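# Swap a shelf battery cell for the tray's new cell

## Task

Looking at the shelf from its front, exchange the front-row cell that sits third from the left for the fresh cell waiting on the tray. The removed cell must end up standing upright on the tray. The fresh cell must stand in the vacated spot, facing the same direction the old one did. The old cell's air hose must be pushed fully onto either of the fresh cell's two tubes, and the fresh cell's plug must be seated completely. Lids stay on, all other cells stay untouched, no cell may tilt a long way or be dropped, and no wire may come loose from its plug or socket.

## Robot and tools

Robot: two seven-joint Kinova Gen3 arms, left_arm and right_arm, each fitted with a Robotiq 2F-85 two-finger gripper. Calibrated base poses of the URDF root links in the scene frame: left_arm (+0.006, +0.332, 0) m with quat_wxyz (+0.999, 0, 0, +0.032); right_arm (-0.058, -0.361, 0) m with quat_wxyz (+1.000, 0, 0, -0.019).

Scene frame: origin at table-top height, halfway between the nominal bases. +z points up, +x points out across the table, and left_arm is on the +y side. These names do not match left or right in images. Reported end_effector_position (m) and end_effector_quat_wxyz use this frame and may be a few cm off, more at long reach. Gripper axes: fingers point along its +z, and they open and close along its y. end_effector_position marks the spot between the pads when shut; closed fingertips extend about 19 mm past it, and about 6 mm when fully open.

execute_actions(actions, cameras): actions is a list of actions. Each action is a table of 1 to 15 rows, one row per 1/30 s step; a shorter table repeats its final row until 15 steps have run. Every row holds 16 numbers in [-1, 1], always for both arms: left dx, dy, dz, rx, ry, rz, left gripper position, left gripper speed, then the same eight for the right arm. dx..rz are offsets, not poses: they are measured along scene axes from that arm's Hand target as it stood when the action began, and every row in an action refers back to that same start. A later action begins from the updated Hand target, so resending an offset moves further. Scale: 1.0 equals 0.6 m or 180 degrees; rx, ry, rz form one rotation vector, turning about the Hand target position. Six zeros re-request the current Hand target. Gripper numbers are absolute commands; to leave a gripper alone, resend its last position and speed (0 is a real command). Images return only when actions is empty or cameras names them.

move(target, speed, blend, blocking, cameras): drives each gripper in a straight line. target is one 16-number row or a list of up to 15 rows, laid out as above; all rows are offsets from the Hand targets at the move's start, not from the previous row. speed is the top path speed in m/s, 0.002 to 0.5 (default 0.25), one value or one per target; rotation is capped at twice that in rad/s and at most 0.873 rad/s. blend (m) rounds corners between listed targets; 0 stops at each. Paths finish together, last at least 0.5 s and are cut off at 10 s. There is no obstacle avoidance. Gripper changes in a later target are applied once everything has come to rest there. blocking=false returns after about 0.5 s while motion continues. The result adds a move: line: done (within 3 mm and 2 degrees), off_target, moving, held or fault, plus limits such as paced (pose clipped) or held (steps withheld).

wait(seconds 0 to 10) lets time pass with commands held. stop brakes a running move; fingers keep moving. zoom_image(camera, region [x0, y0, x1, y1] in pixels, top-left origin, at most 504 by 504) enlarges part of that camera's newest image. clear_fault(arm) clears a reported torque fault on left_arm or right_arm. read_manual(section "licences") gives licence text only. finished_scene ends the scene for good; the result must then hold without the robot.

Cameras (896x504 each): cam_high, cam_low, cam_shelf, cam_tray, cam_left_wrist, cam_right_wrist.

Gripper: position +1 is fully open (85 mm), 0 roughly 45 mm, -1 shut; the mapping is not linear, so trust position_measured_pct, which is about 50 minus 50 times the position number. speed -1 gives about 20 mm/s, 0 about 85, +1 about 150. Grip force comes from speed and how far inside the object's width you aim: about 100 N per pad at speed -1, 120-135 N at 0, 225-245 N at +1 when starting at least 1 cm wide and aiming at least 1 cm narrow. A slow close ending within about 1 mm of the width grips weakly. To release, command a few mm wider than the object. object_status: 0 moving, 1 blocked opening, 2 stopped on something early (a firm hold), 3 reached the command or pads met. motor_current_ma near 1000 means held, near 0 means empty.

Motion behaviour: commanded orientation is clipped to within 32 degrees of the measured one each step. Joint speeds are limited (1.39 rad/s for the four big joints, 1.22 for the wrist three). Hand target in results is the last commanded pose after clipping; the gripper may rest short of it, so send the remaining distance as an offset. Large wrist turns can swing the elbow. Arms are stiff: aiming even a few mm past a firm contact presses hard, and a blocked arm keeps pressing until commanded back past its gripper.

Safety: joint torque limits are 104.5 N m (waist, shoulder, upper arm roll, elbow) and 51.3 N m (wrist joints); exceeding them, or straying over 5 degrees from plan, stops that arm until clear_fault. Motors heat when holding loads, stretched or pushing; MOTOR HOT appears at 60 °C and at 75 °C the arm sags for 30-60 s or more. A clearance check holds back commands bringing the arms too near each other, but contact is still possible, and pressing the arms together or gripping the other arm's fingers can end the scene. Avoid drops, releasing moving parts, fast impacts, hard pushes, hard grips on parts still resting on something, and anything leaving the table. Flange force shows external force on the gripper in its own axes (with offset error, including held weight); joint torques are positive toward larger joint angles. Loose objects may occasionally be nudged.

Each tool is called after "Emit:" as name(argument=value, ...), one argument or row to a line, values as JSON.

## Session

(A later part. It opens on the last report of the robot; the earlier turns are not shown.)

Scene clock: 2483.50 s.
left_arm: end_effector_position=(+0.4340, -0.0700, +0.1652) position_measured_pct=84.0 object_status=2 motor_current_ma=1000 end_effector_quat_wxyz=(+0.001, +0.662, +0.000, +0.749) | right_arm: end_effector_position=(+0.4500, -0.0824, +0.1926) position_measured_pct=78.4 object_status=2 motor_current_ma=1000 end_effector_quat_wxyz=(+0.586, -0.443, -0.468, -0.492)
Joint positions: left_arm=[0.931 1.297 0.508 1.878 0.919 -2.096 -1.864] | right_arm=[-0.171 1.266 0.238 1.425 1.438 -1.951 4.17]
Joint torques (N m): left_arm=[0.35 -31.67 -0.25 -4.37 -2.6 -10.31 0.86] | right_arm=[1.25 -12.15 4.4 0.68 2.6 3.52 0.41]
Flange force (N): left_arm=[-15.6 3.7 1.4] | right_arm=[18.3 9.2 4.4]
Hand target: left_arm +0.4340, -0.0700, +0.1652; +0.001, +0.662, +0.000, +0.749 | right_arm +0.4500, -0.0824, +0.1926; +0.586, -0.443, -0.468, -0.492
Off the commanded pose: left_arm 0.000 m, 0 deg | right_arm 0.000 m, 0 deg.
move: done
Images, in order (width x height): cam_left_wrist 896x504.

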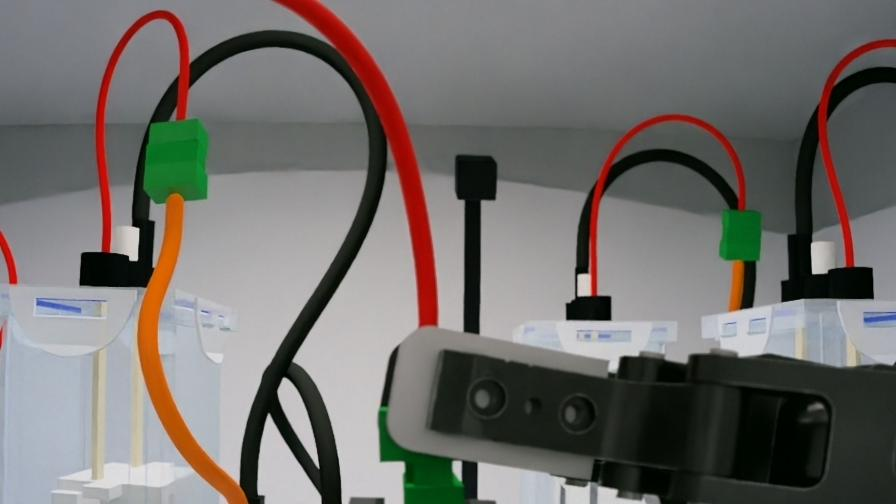

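Emit:
move(
  target=[0,0,0,0,0,0,-0.95,-1, 0.0007,0,-0.0025,0,0,0,-0.9,-1],
  speed=0.01,
)

Emit:
move(
  target=[0,0,0,0,0,0,-0.95,-1, 0.0003,0,-0.0033,0,0,0,-0.9,-1],
  speed=0.01,
  cameras=["cam_left_wrist"],
)

Emit:
zoom_image(
  camera="cam_left_wrist",
  region=[395, 424, 475, 504],
)

Scene clock: 2499.00 s.
left_arm: end_effector_position=(+0.4340, -0.0700, +0.1652) position_measured_pct=84.0 object_status=2 motor_current_ma=1000 end_effector_quat_wxyz=(+0.001, +0.662, +0.000, +0.749) | right_arm: end_effector_position=(+0.4504, -0.0824, +0.1911) position_measured_pct=78.4 object_status=2 motor_current_ma=1000 end_effector_quat_wxyz=(+0.586, -0.443, -0.468, -0.492)
Joint positions: left_arm=[0.931 1.297 0.508 1.878 0.919 -2.096 -1.864] | right_arm=[-0.171 1.269 0.238 1.421 1.438 -1.951 4.17]
Joint torques (N m): left_arm=[2.33 -35.44 0.06 -4.88 -3.35 -12.84 0.86] | right_arm=[2.41 -8.29 6.54 0.68 2.41 6.27 0.47]
Flange force (N): left_arm=[-22.8 3.4 5.4] | right_arm=[26.0 3.4 6.3]
Hand target: left_arm +0.4340, -0.0700, +0.1652; +0.001, +0.662, +0.000, +0.749 | right_arm +0.4504, -0.0824, +0.1911; +0.586, -0.443, -0.468, -0.492
Off the commanded pose: left_arm 0.000 m, 0 deg | right_arm 0.000 m, 0 deg.
move: done

Scene clock: 2499.70 s.
left_arm: end_effector_position=(+0.4340, -0.0700, +0.1652) position_measured_pct=84.0 object_status=2 motor_current_ma=1000 end_effector_quat_wxyz=(+0.001, +0.662, +0.000, +0.749) | right_arm: end_effector_position=(+0.4506, -0.0825, +0.1891) position_measured_pct=78.4 object_status=2 motor_current_ma=1000 end_effector_quat_wxyz=(+0.586, -0.443, -0.468, -0.492)
Joint positions: left_arm=[0.931 1.297 0.508 1.878 0.919 -2.096 -1.864] | right_arm=[-0.17 1.274 0.238 1.418 1.438 -1.951 4.172]
Joint torques (N m): left_arm=[2.3 -32.42 0.5 -4.1 -2.93 -11.12 0.85] | right_arm=[2.4 -11.31 5.28 0.09 1.63 4.74 0.51]
Flange force (N): left_arm=[-17.7 3.3 5.7] | right_arm=[20.6 4.1 5.2]
Hand target: left_arm +0.4340, -0.0700, +0.1653; +0.001, +0.662, +0.000, +0.749 | right_arm +0.4506, -0.0825, +0.1891; +0.586, -0.443, -0.468, -0.492
Off the commanded pose: left_arm 0.000 m, 0 deg | right_arm 0.000 m, 0 deg.
move: done
Images, in order (width x height): cam_left_wrist 896x504.

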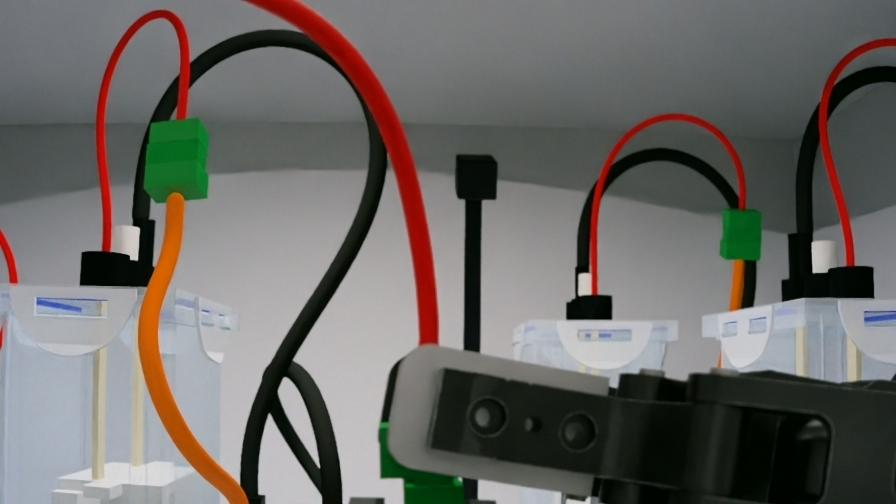

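Scaled by 6.300 from the camera's 896x504 image, which has a finer 1280x720 frame.

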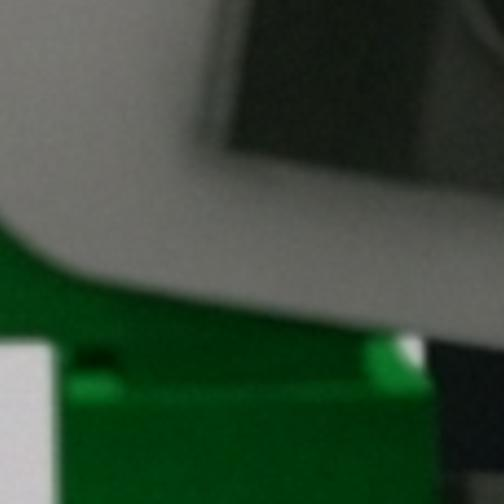

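Emit:
move(
  target=[0,0,0,0,0,0,-0.95,-1, 0,0,-0.0033,0,0,0,-0.9,-1],
  speed=0.01,
  cameras=["cam_left_wrist"],
)

Emit:
zoom_image(
  camera="cam_left_wrist",
  region=[395, 424, 475, 504],
)

Scene clock: 2504.73 s.
left_arm: end_effector_position=(+0.4340, -0.0700, +0.1653) position_measured_pct=84.0 object_status=2 motor_current_ma=1000 end_effector_quat_wxyz=(+0.001, +0.662, +0.000, +0.749) | right_arm: end_effector_position=(+0.4506, -0.0824, +0.1871) position_measured_pct=78.4 object_status=2 motor_current_ma=1000 end_effector_quat_wxyz=(+0.586, -0.443, -0.468, -0.492)
Joint positions: left_arm=[0.932 1.297 0.508 1.878 0.919 -2.096 -1.864] | right_arm=[-0.17 1.278 0.237 1.416 1.437 -1.95 4.174]
Joint torques (N m): left_arm=[2.18 -35.89 -0.08 -5.26 -3.58 -12.91 0.84] | right_arm=[1.8 -7.97 6.22 0.99 2.7 6.27 0.42]
Flange force (N): left_arm=[-23.0 2.5 4.1] | right_arm=[26.5 4.6 5.4]
Hand target: left_arm +0.4340, -0.0700, +0.1652; +0.001, +0.662, +0.000, +0.749 | right_arm +0.4506, -0.0824, +0.1871; +0.586, -0.443, -0.468, -0.492
Off the commanded pose: left_arm 0.000 m, 0 deg | right_arm 0.000 m, 0 deg.
move: done
Images, in order (width x height): cam_left_wrist 896x504.

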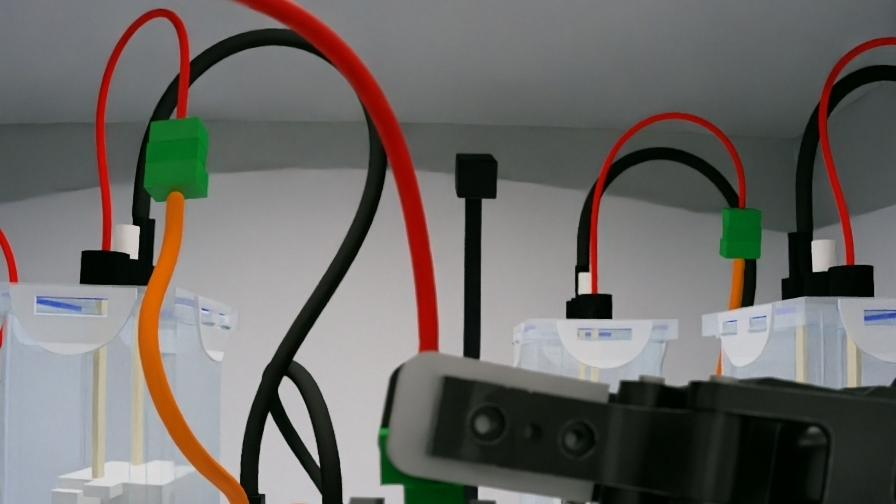

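Scaled by 6.300 from the camera's 896x504 image, which has a finer 1280x720 frame.

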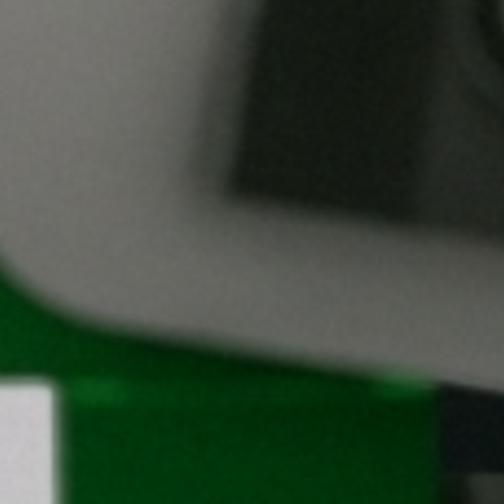

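Emit:
move(
  target=[0,0,0,0,0,0,-0.95,-1, 0,0,-0.004,0,0,0,-0.9,-1],
  speed=0.01,
  cameras=["cam_left_wrist"],
)

Emit:
zoom_image(
  camera="cam_left_wrist",
  region=[395, 424, 475, 504],
)

Scene clock: 2510.40 s.
left_arm: end_effector_position=(+0.4340, -0.0700, +0.1652) position_measured_pct=84.0 object_status=2 motor_current_ma=1000 end_effector_quat_wxyz=(+0.000, +0.662, +0.000, +0.749) | right_arm: end_effector_position=(+0.4506, -0.0824, +0.1848) position_measured_pct=78.4 object_status=2 motor_current_ma=1000 end_effector_quat_wxyz=(+0.586, -0.443, -0.468, -0.492)
Joint positions: left_arm=[0.932 1.297 0.508 1.878 0.919 -2.096 -1.864] | right_arm=[-0.17 1.283 0.237 1.413 1.437 -1.95 4.176]
Joint torques (N m): left_arm=[2.98 -43.23 -0.89 -7.02 -4.77 -17.16 0.85] | right_arm=[1.95 -0.67 9.4 2.38 4.16 10.33 0.47]
Flange force (N): left_arm=[-35.4 2.4 4.6] | right_arm=[40.1 2.5 7.5]
Hand target: left_arm +0.4340, -0.0700, +0.1652; +0.001, +0.662, +0.000, +0.749 | right_arm +0.4506, -0.0824, +0.1847; +0.586, -0.443, -0.468, -0.492
Off the commanded pose: left_arm 0.000 m, 0 deg | right_arm 0.000 m, 0 deg.
move: done
Images, in order (width x height): cam_left_wrist 896x504.

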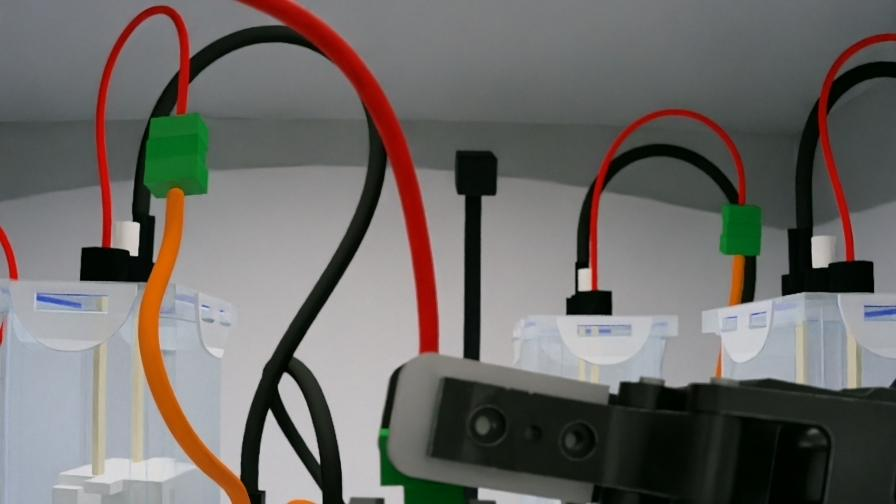

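Scaled by 6.300 from the camera's 896x504 image, which has a finer 1280x720 frame.

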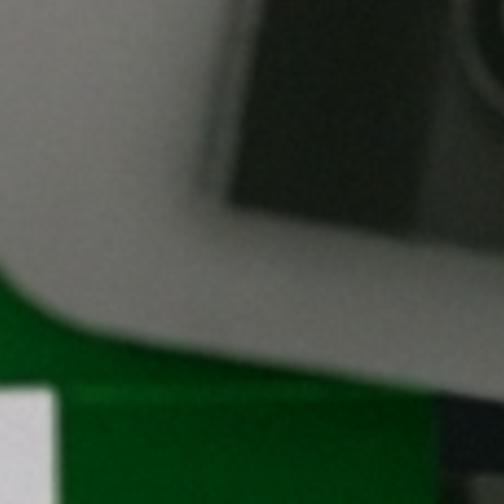

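Emit:
move(
  target=[0,0,0,0,0,0,-0.95,-1, 0,0,-0.004,0,0,0,-0.9,-1],
  speed=0.01,
  cameras=["cam_left_wrist"],
)

Emit:
zoom_image(
  camera="cam_left_wrist",
  region=[395, 424, 475, 504],
)

Scene clock: 2517.87 s.
left_arm: end_effector_position=(+0.4340, -0.0700, +0.1652) position_measured_pct=84.0 object_status=2 motor_current_ma=1000 end_effector_quat_wxyz=(+0.001, +0.662, +0.000, +0.749) | right_arm: end_effector_position=(+0.4506, -0.0824, +0.1824) position_measured_pct=78.4 object_status=2 motor_current_ma=1000 end_effector_quat_wxyz=(+0.586, -0.443, -0.468, -0.492)
Joint positions: left_arm=[0.932 1.297 0.508 1.878 0.919 -2.096 -1.864] | right_arm=[-0.17 1.288 0.237 1.411 1.437 -1.95 4.179]
Joint torques (N m): left_arm=[3.87 -51.51 -1.67 -8.92 -6.07 -21.76 0.87] | right_arm=[2.33 7.37 12.85 3.75 5.67 14.86 0.57]
Flange force (N): left_arm=[-49.6 2.4 5.0] | right_arm=[55.2 -0.5 10.1]
Hand target: left_arm +0.4340, -0.0700, +0.1652; +0.001, +0.662, +0.000, +0.749 | right_arm +0.4506, -0.0824, +0.1823; +0.586, -0.443, -0.468, -0.492
Off the commanded pose: left_arm 0.000 m, 0 deg | right_arm 0.000 m, 0 deg.
move: done
Images, in order (width x height): cam_left_wrist 896x504.

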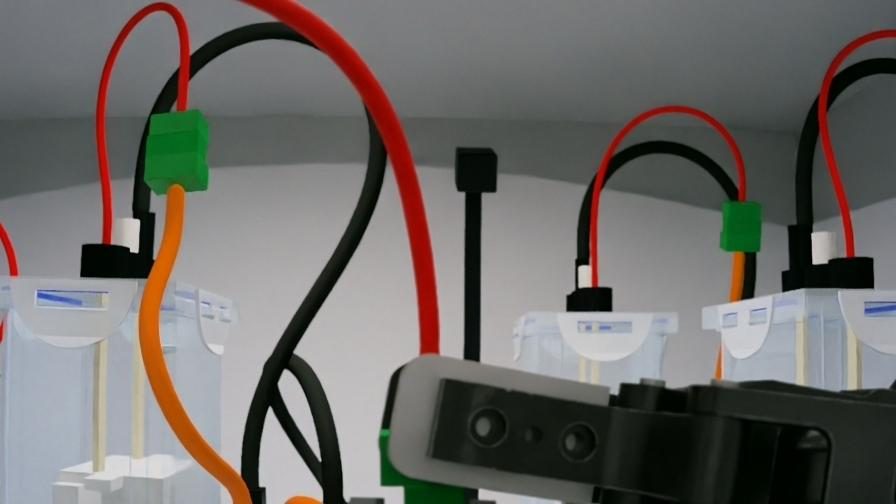

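Scaled by 6.300 from the camera's 896x504 image, which has a finer 1280x720 frame.

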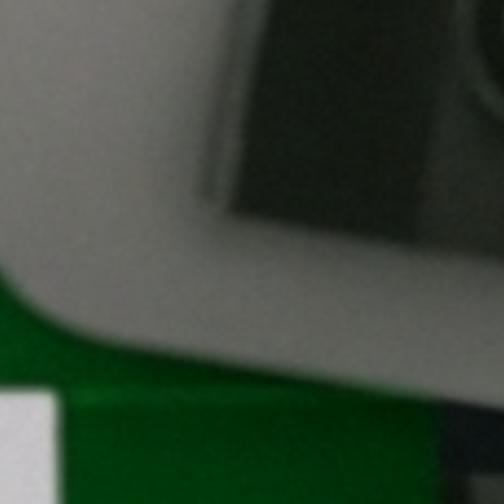

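Emit:
move(
  target=[0,0,0,0,0,0,-0.95,-1, -0.0003,0,0.0155,0,0,0,-0.9,-1],
  speed=0.02,
)

Emit:
move(
  target=[0,0,0,0,0,0,-0.95,-1, 0,0,0,0,0,0,-0.6,-1],
  speed=0.02,
  cameras=["cam_left_wrist","cam_right_wrist"],
)

Scene clock: 2523.83 s.
left_arm: end_effector_position=(+0.4340, -0.0701, +0.1656) position_measured_pct=84.0 object_status=2 motor_current_ma=1000 end_effector_quat_wxyz=(+0.001, +0.662, +0.000, +0.750) | right_arm: end_effector_position=(+0.4504, -0.0825, +0.1914) position_measured_pct=78.4 object_status=2 motor_current_ma=1000 end_effector_quat_wxyz=(+0.586, -0.443, -0.468, -0.492)
Joint positions: left_arm=[0.932 1.296 0.508 1.878 0.919 -2.096 -1.864] | right_arm=[-0.171 1.268 0.238 1.422 1.438 -1.951 4.17]
Joint torques (N m): left_arm=[0.56 -21.62 1.31 -2.09 -1.57 -4.3 0.82] | right_arm=[0.08 -21.96 -0.22 -1.22 0.47 -1.83 0.22]
Flange force (N): left_arm=[1.8 1.4 1.4] | right_arm=[0.3 11.4 -0.4]
Hand target: left_arm +0.4340, -0.0700, +0.1652; +0.001, +0.662, +0.000, +0.749 | right_arm +0.4504, -0.0824, +0.1916; +0.586, -0.443, -0.468, -0.492
Off the commanded pose: left_arm 0.000 m, 0 deg | right_arm 0.000 m, 0 deg.
move: done

Scene clock: 2524.33 s.
left_arm: end_effector_position=(+0.4340, -0.0700, +0.1652) position_measured_pct=84.0 object_status=2 motor_current_ma=1000 end_effector_quat_wxyz=(+0.001, +0.662, +0.000, +0.749) | right_arm: end_effector_position=(+0.4504, -0.0825, +0.1916) position_measured_pct=78.4 object_status=2 motor_current_ma=1000 end_effector_quat_wxyz=(+0.586, -0.443, -0.468, -0.492)
Joint positions: left_arm=[0.932 1.297 0.508 1.878 0.919 -2.096 -1.864] | right_arm=[-0.171 1.268 0.238 1.422 1.438 -1.951 4.17]
Joint torques (N m): left_arm=[0.56 -19.94 1.5 -1.56 -1.34 -3.54 0.83] | right_arm=[0.08 -23.55 -0.85 -1.67 0.01 -2.68 0.18]
Flange force (N): left_arm=[4.5 1.9 2.0] | right_arm=[-2.6 11.0 -0.8]
Hand target: left_arm +0.4340, -0.0700, +0.1652; +0.001, +0.662, +0.000, +0.749 | right_arm +0.4504, -0.0825, +0.1916; +0.586, -0.443, -0.468, -0.492
Off the commanded pose: left_arm 0.000 m, 0 deg | right_arm 0.000 m, 0 deg.
move: done
Images, in order (width x height): cam_left_wrist 896x504, cam_right_wrist 896x504.

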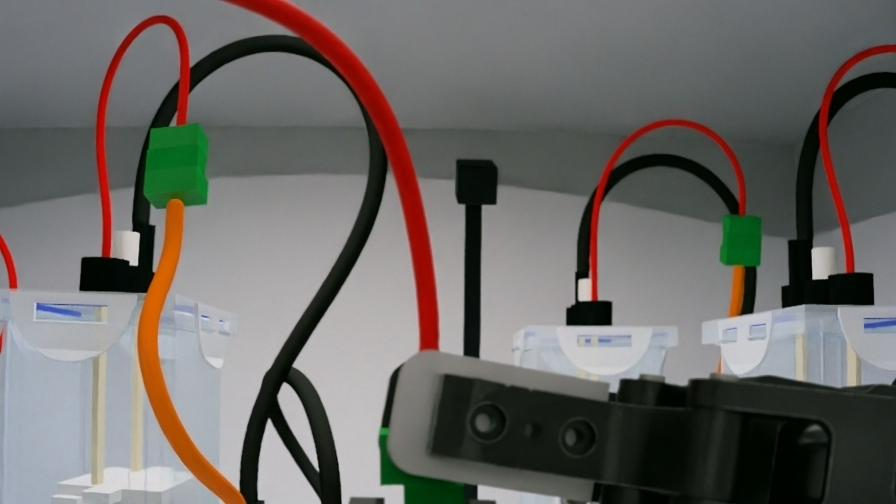

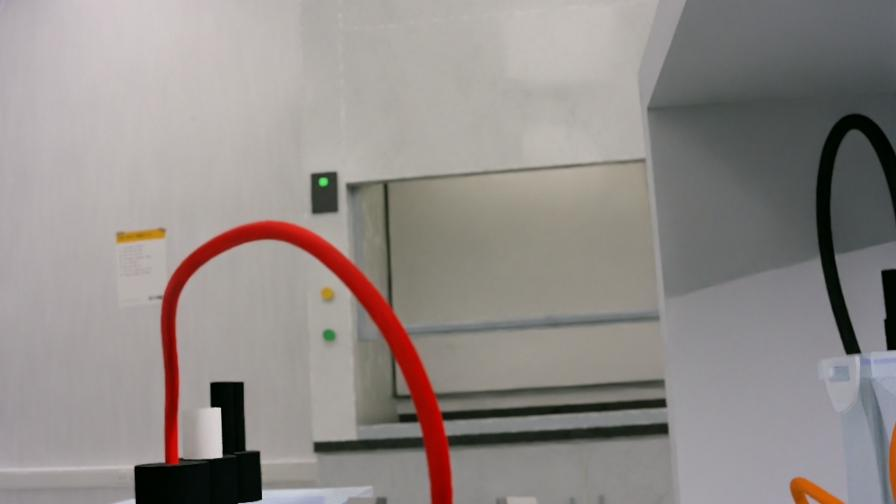

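Emit:
move(
  target=[0,0,0,0,0,0,-0.95,-1, 0,0,0,0,0,0,-0.3,-1],
  speed=0.02,
  cameras=["cam_left_wrist","cam_right_wrist"],
)

Emit:
zoom_image(
  camera="cam_left_wrist",
  region=[370, 384, 490, 504],
)

Scene clock: 2530.07 s.
left_arm: end_effector_position=(+0.4340, -0.0700, +0.1652) position_measured_pct=84.0 object_status=2 motor_current_ma=1000 end_effector_quat_wxyz=(+0.000, +0.662, +0.000, +0.749) | right_arm: end_effector_position=(+0.4504, -0.0824, +0.1916) position_measured_pct=64.9 object_status=0 motor_current_ma=0 end_effector_quat_wxyz=(+0.586, -0.443, -0.468, -0.492)
Joint positions: left_arm=[0.932 1.297 0.508 1.878 0.919 -2.096 -1.864] | right_arm=[-0.171 1.268 0.238 1.422 1.438 -1.951 4.17]
Joint torques (N m): left_arm=[1.04 -18.22 2.02 -0.56 -0.61 -3.11 0.89] | right_arm=[2.16 -25.27 -0.38 -2.67 -1.18 -2.89 0.38]
Flange force (N): left_arm=[6.2 3.9 5.7] | right_arm=[-5.4 7.7 1.4]
Hand target: left_arm +0.4340, -0.0700, +0.1652; +0.001, +0.662, +0.000, +0.749 | right_arm +0.4504, -0.0825, +0.1916; +0.586, -0.443, -0.468, -0.492
Off the commanded pose: left_arm 0.000 m, 0 deg | right_arm 0.000 m, 0 deg.
move: done
Images, in order (width x height): cam_left_wrist 896x504, cam_right_wrist 896x504.

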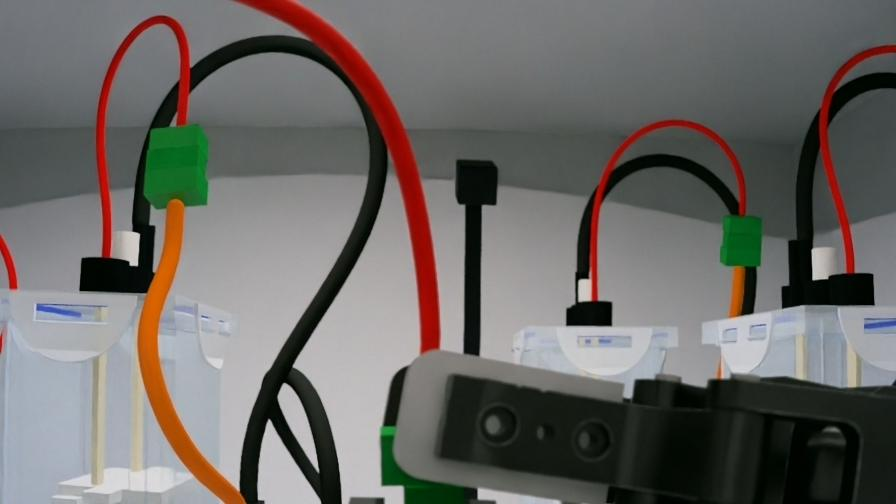

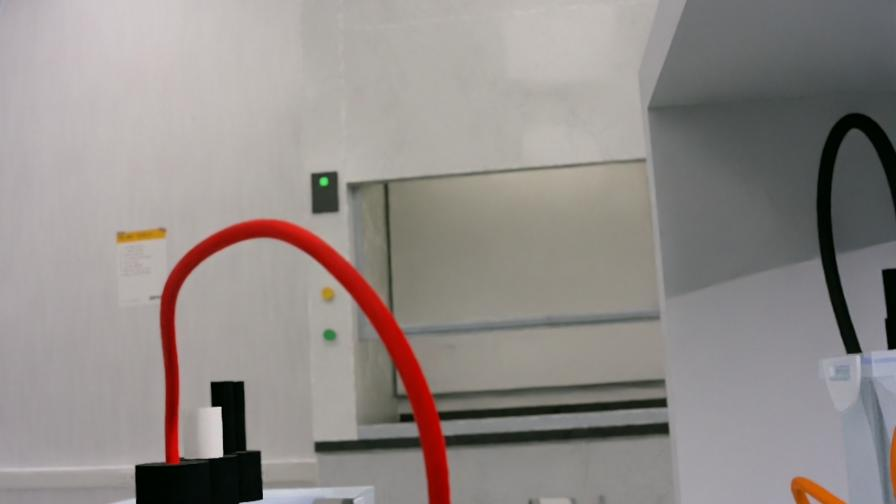

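Scaled by 4.200 from the camera's 896x504 image, which has a finer 1280x720 frame.

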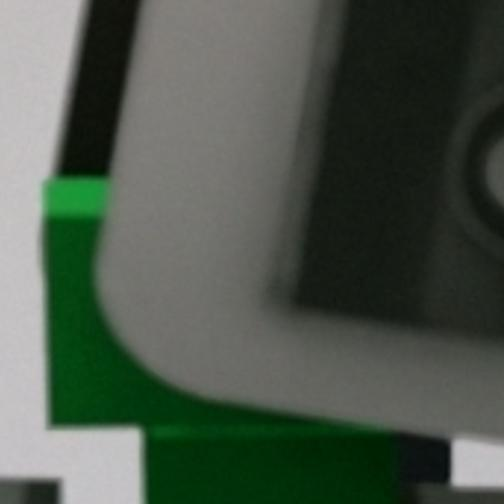

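Emit:
move(
  target=[0,0,0,0,0,0,-0.95,-1, 0.0224,-0.196,-0.034,0,0,0,-0.3,-1],
  speed=0.08,
  cameras=["cam_left_wrist","cam_right_wrist"],
)

Emit:
zoom_image(
  camera="cam_left_wrist",
  region=[370, 404, 470, 504],
)

Emit:
zoom_image(
  camera="cam_right_wrist",
  region=[370, 384, 530, 504],
)

Scene clock: 2539.63 s.
left_arm: end_effector_position=(+0.4340, -0.0700, +0.1652) position_measured_pct=84.0 object_status=2 motor_current_ma=1000 end_effector_quat_wxyz=(+0.000, +0.662, +0.000, +0.749) | right_arm: end_effector_position=(+0.4638, -0.2000, +0.1712) position_measured_pct=64.9 object_status=3 motor_current_ma=0 end_effector_quat_wxyz=(+0.586, -0.443, -0.468, -0.492)
Joint positions: left_arm=[0.932 1.297 0.508 1.878 0.919 -2.096 -1.864] | right_arm=[0.016 1.357 0.301 1.264 1.543 -2.09 4.13]
Joint torques (N m): left_arm=[1 -18.23 2 -0.52 -0.58 -3.08 0.87] | right_arm=[2.17 -25.65 0.03 -2.41 -1.2 -2.81 0.37]
Flange force (N): left_arm=[6.1 4.0 5.6] | right_arm=[-5.3 9.2 -0.7]
Hand target: left_arm +0.4340, -0.0700, +0.1652; +0.001, +0.662, +0.000, +0.749 | right_arm +0.4638, -0.2000, +0.1712; +0.586, -0.443, -0.468, -0.492
Off the commanded pose: left_arm 0.000 m, 0 deg | right_arm 0.000 m, 0 deg.
move: done
Images, in order (width x height): cam_left_wrist 896x504, cam_right_wrist 896x504.

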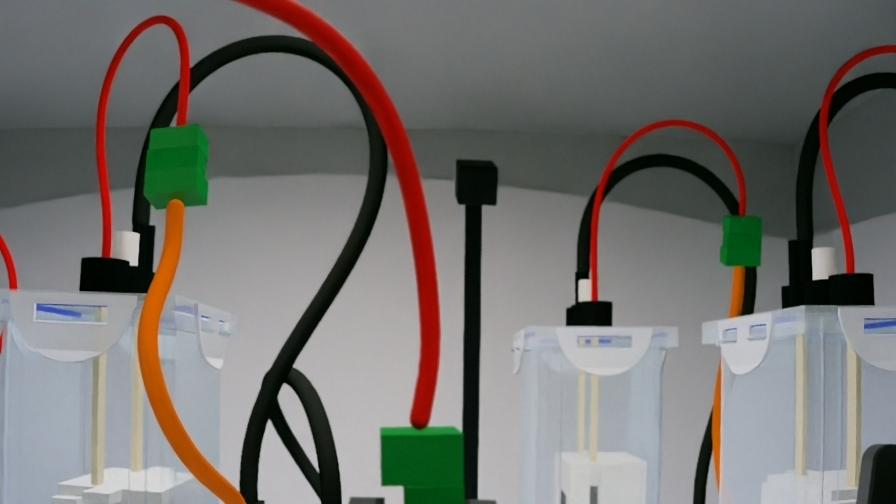

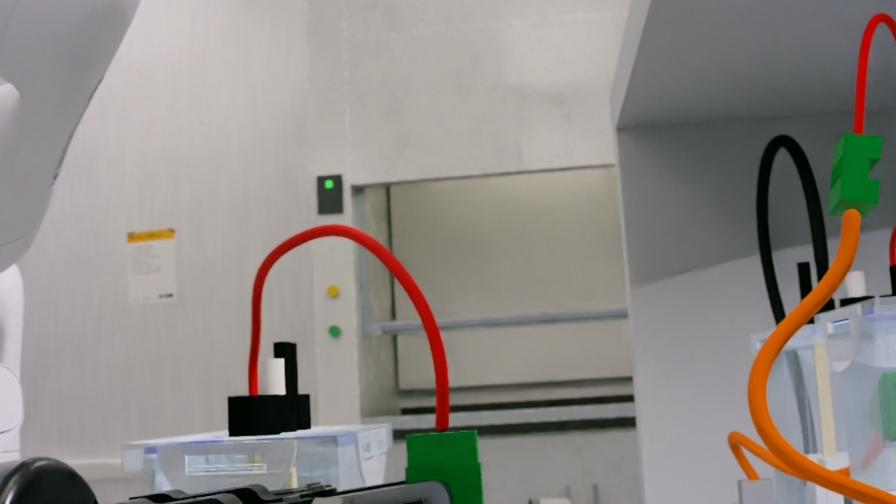

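Scaled by 5.040 from the camera's 896x504 image, which has a finer 1280x720 frame.

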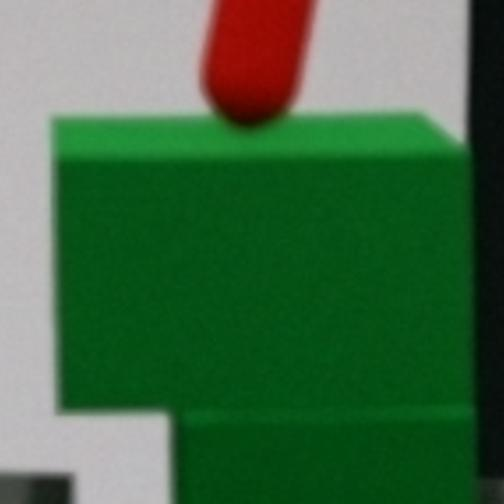

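Scaled by 3.150 from the camera's 896x504 image, which has a finer 1280x720 frame.

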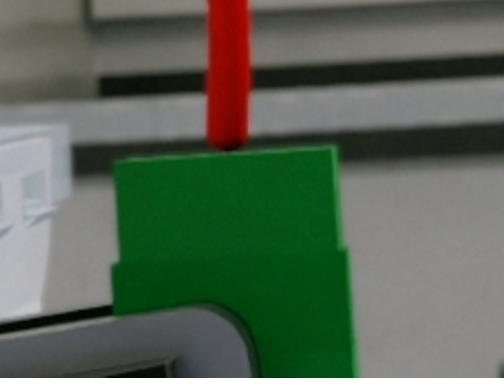

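Emit:
move(
  target=[0.02,0,-0.05,0,0.0389,0,-0.95,-1, 0,0,0,0,0,0,-0.3,-1],
  speed=0.06,
  cameras=["cam_left_wrist","cam_right_wrist","cam_low","cam_shelf"],
)

Scene clock: 2576.93 s.
left_arm: end_effector_position=(+0.4460, -0.0700, +0.1353) position_measured_pct=84.0 object_status=2 motor_current_ma=1000 end_effector_quat_wxyz=(+0.001, +0.707, +0.000, +0.708) | right_arm: end_effector_position=(+0.4638, -0.2000, +0.1712) position_measured_pct=64.9 object_status=3 motor_current_ma=0 end_effector_quat_wxyz=(+0.586, -0.443, -0.468, -0.492)
Joint positions: left_arm=[0.887 1.292 0.546 1.879 0.915 -1.993 -1.891] | right_arm=[0.016 1.357 0.301 1.264 1.543 -2.09 4.13]
Joint torques (N m): left_arm=[0.39 -17.73 2.24 -0.58 -0.59 -2.65 0.86] | right_arm=[2.2 -25.72 0.08 -2.58 -1.21 -2.82 0.41]
Flange force (N): left_arm=[7.6 4.0 3.6] | right_arm=[-5.3 8.7 -0.4]
Hand target: left_arm +0.4460, -0.0700, +0.1352; +0.001, +0.707, +0.000, +0.708 | right_arm +0.4638, -0.2000, +0.1712; +0.586, -0.443, -0.468, -0.492
Off the commanded pose: left_arm 0.000 m, 0 deg | right_arm 0.000 m, 0 deg.
move: done
Images, in order (width x height): cam_low 896x504, cam_shelf 896x504, cam_left_wrist 896x504, cam_right_wrist 896x504.

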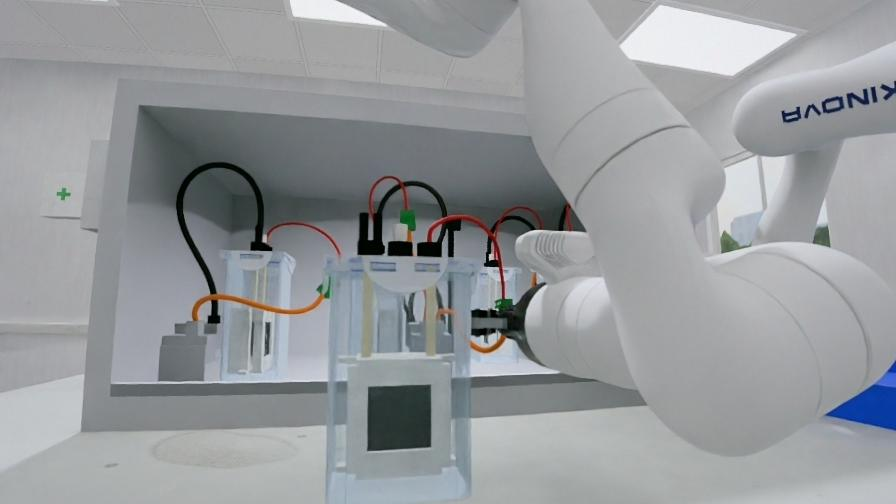

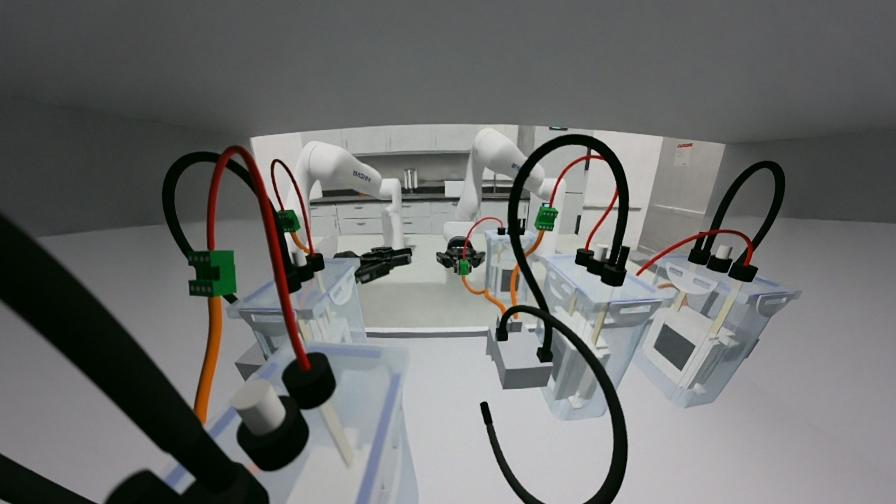

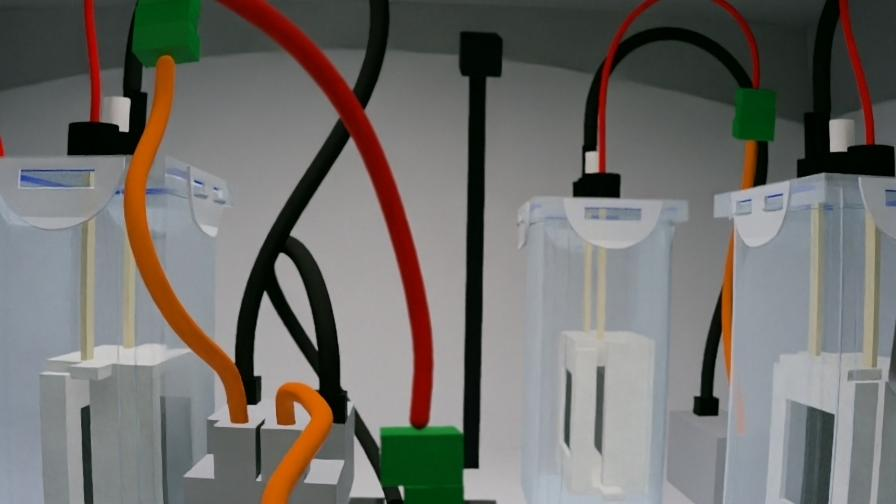

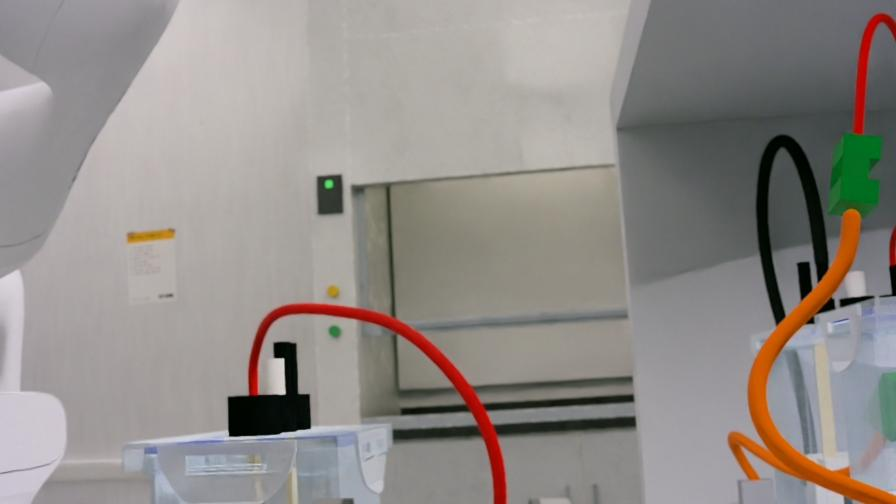

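Emit:
move(
  target=[0,0,0,0,0,0,-0.55,-1, 0,0,0,0,0,0,-0.3,-1],
  speed=0.06,
)

Emit:
move(
  target=[-0.28,-0.03,0,0,0,0,-0.2,-0.5, 0,0,0,0,0,0,-0.3,-1],
  speed=0.1,
  cameras=["all"],
)

Scene clock: 2581.33 s.
left_arm: end_effector_position=(+0.4460, -0.0700, +0.1352) position_measured_pct=77.5 object_status=0 motor_current_ma=0 end_effector_quat_wxyz=(+0.001, +0.707, +0.000, +0.707) | right_arm: end_effector_position=(+0.4638, -0.2000, +0.1712) position_measured_pct=64.9 object_status=3 motor_current_ma=0 end_effector_quat_wxyz=(+0.586, -0.443, -0.468, -0.492)
Joint positions: left_arm=[0.887 1.292 0.547 1.879 0.915 -1.993 -1.891] | right_arm=[0.016 1.357 0.301 1.264 1.543 -2.09 4.13]
Joint torques (N m): left_arm=[-0.66 -18.63 1.45 -1.2 -0.59 -3.17 0.82] | right_arm=[2.2 -25.74 0.07 -2.61 -1.22 -2.85 0.41]
Flange force (N): left_arm=[6.6 4.1 1.4] | right_arm=[-5.3 8.6 -0.3]
Hand target: left_arm +0.4460, -0.0700, +0.1352; +0.001, +0.707, +0.000, +0.708 | right_arm +0.4638, -0.2000, +0.1712; +0.586, -0.443, -0.468, -0.492
Off the commanded pose: left_arm 0.000 m, 0 deg | right_arm 0.000 m, 0 deg.
move: done

Scene clock: 2583.43 s.
left_arm: end_effector_position=(+0.2780, -0.0880, +0.1352) position_measured_pct=60.2 object_status=3 motor_current_ma=0 end_effector_quat_wxyz=(+0.001, +0.707, +0.000, +0.708) | right_arm: end_effector_position=(+0.4638, -0.2000, +0.1712) position_measured_pct=64.9 object_status=3 motor_current_ma=0 end_effector_quat_wxyz=(+0.586, -0.443, -0.468, -0.492)
Joint positions: left_arm=[1.282 1.297 0.56 1.88 1.35 -2.096 -1.691] | right_arm=[0.016 1.357 0.301 1.264 1.543 -2.09 4.13]
Joint torques (N m): left_arm=[-0.85 -17.58 0.95 -0.17 -0.02 -3.25 0.83] | right_arm=[2.19 -25.77 -0.02 -2.63 -1.22 -2.84 0.4]
Flange force (N): left_arm=[6.5 5.1 -0.1] | right_arm=[-5.3 8.4 -0.4]
Hand target: left_arm +0.2780, -0.0880, +0.1352; +0.001, +0.707, +0.000, +0.708 | right_arm +0.4638, -0.2000, +0.1712; +0.586, -0.443, -0.468, -0.492
Off the commanded pose: left_arm 0.000 m, 0 deg | right_arm 0.000 m, 0 deg.
joint sent to its limit (left arm) — joint 6 (wrist pitch), lower limit. The joint targets still meet the commanded pose.
move: done

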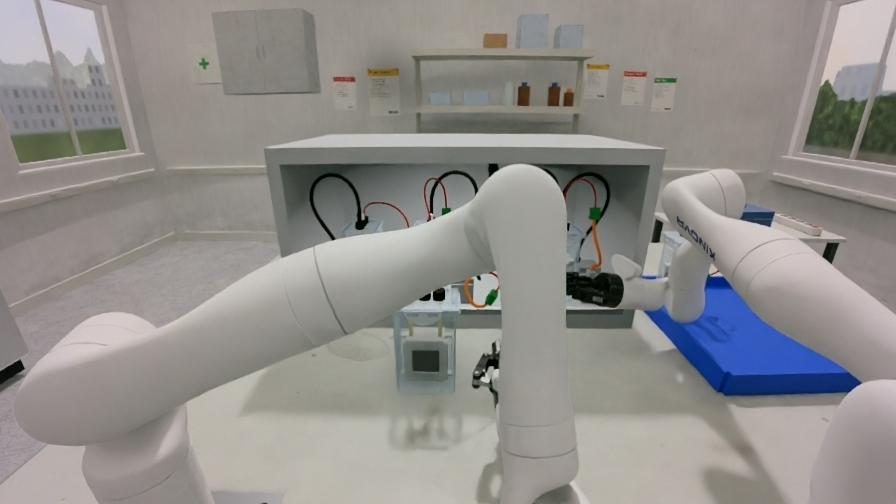

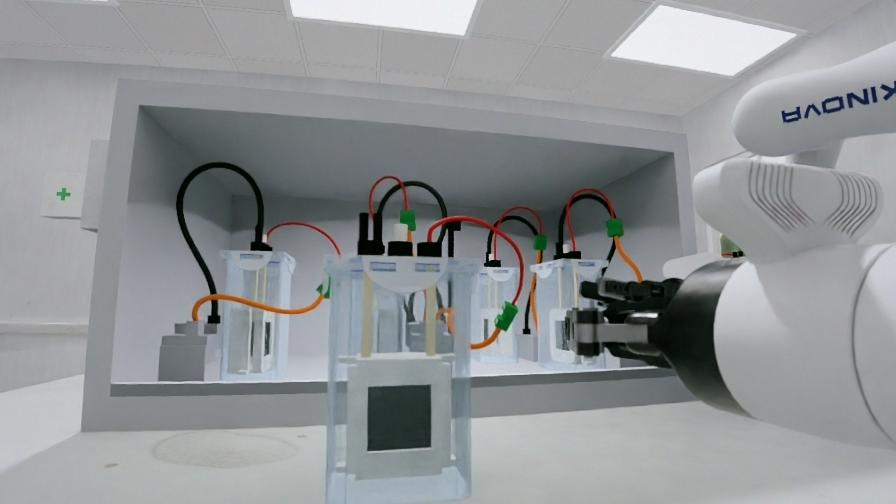

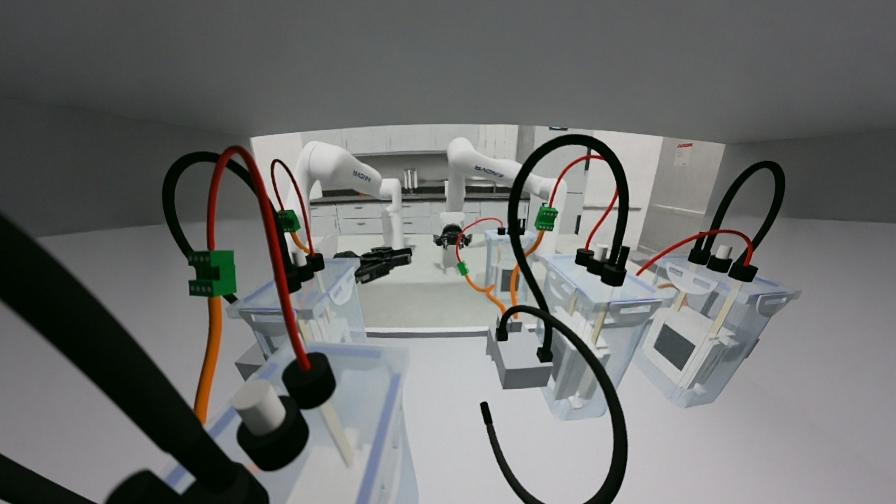

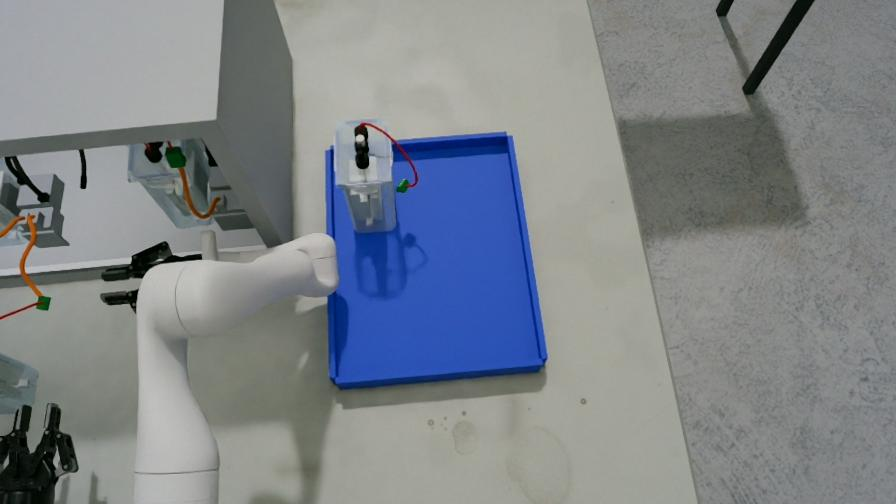

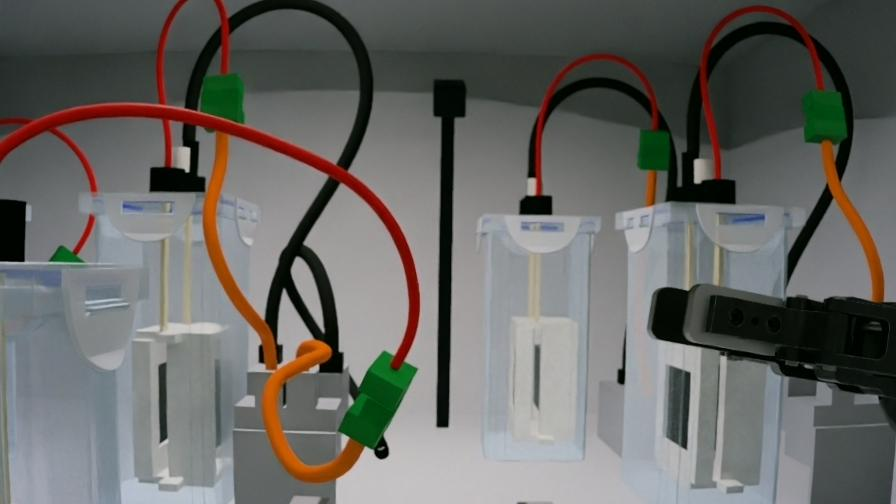

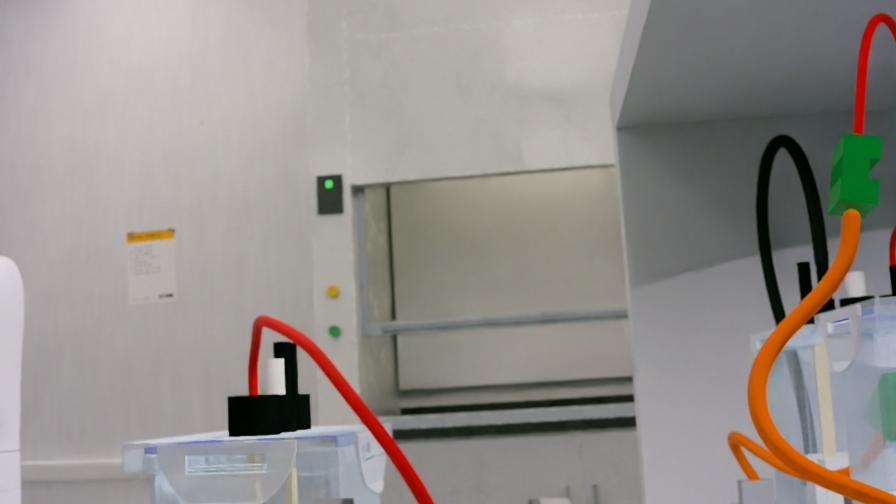

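Emit:
move(
  target=[
    [-0.13,0.063,0.33,0,0,0,0.2,-0.5, 0,0,0,0,0,0,-0.3,-1],
    [-0.05,0.4,0.36,0,0,-0.12,0.6,-0.5, 0,0,0,0,0,0,-0.3,-1],
    [0.095,0.66,0.3,0,0,-0.5,1,-0.5, 0,0,0,0,0,0,-0.3,-1],
  ],
  speed=0.15,
  blend=0.04,
  cameras=["cam_left_wrist","cam_high","cam_low"],
)

Scene clock: 2625.40 s.
left_arm: end_effector_position=(+0.3161, +0.2744, +0.3292) position_measured_pct=19.9 object_status=3 motor_current_ma=0 end_effector_quat_wxyz=(+0.397, +0.591, -0.439, +0.548) | right_arm: end_effector_position=(+0.4638, -0.2000, +0.1712) position_measured_pct=64.9 object_status=3 motor_current_ma=0 end_effector_quat_wxyz=(+0.586, -0.443, -0.468, -0.492)
Joint positions: left_arm=[2.244 -2.173 -0.27 2.249 2.068 -1.432 -4.78] | right_arm=[0.016 1.357 0.301 1.264 1.543 -2.09 4.13]
Joint torques (N m): left_arm=[-6.82 -57.29 -3.03 -1.59 0.44 2.62 0.91] | right_arm=[2.17 -25.78 0.08 -2.59 -1.19 -2.83 0.42]
Flange force (N): left_arm=[220.7 -4.2 3.9] | right_arm=[-5.4 8.8 -0.5]
Hand target: left_arm +0.3174, +0.2764, +0.3226; +0.415, +0.590, -0.422, +0.549 (not the last commanded pose) | right_arm +0.4638, -0.2000, +0.1712; +0.586, -0.443, -0.468, -0.492
Tool commands: left_gripper/position=+0.6 left_gripper/speed=-0.5 right_gripper/position=-0.3 right_gripper/speed=-1.0
Off the commanded pose: left_arm 0.041 m, 18 deg | right_arm 0.000 m, 0 deg.
TORQUE WARNING: the torque sensor of joint 2 (shoulder) of the left arm reached its warning level (56.7 N m). A warning alone does not stop the arm.
move: off_target (left_arm; path cut at 10 s); path passed 2 of 3 targets; target 3's new numbers were not sent; blend cut to 0 m at target 2; target 2's new numbers were sent with left_arm's hand 0.001 m and 24 deg from that target
Images, in order (width x height): cam_high 896x504, cam_low 896x504, cam_left_wrist 896x504.

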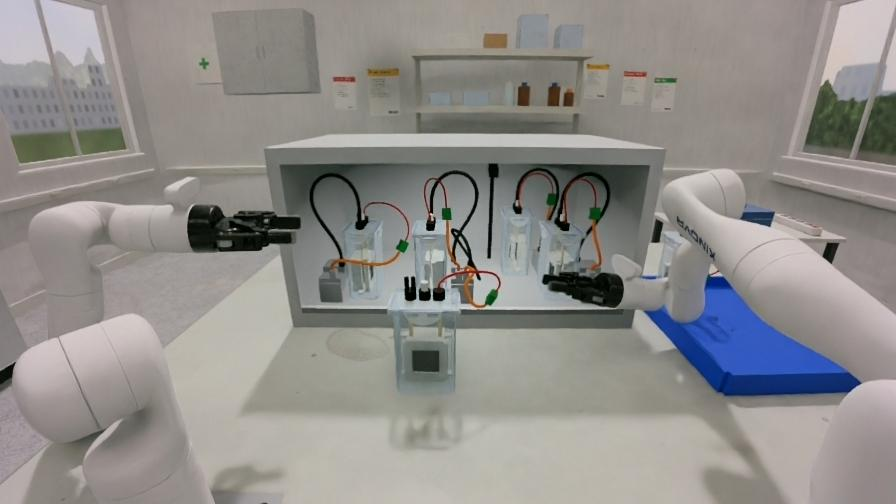

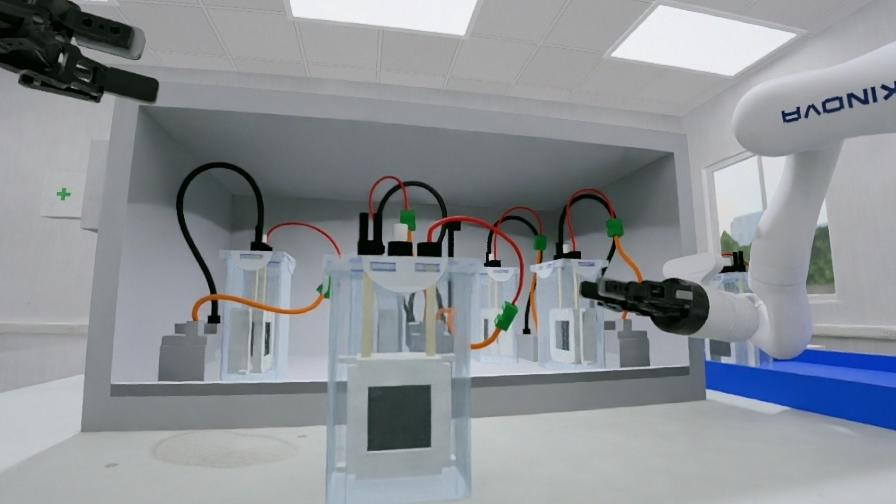

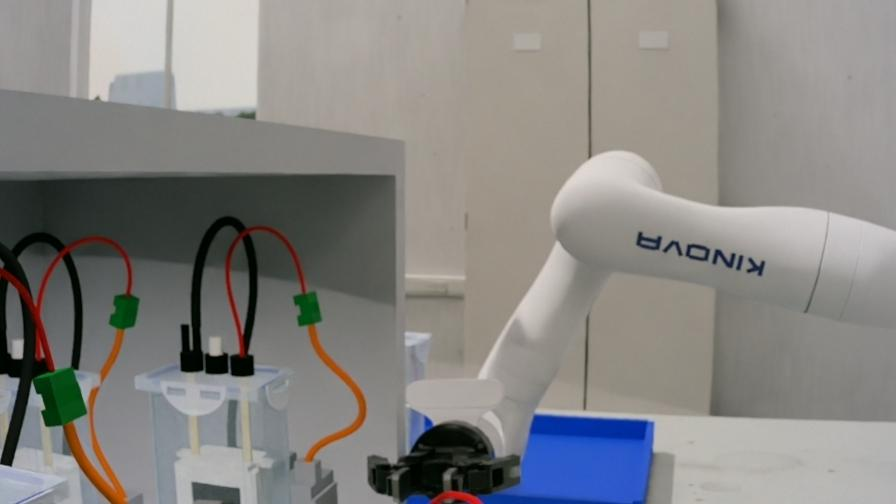

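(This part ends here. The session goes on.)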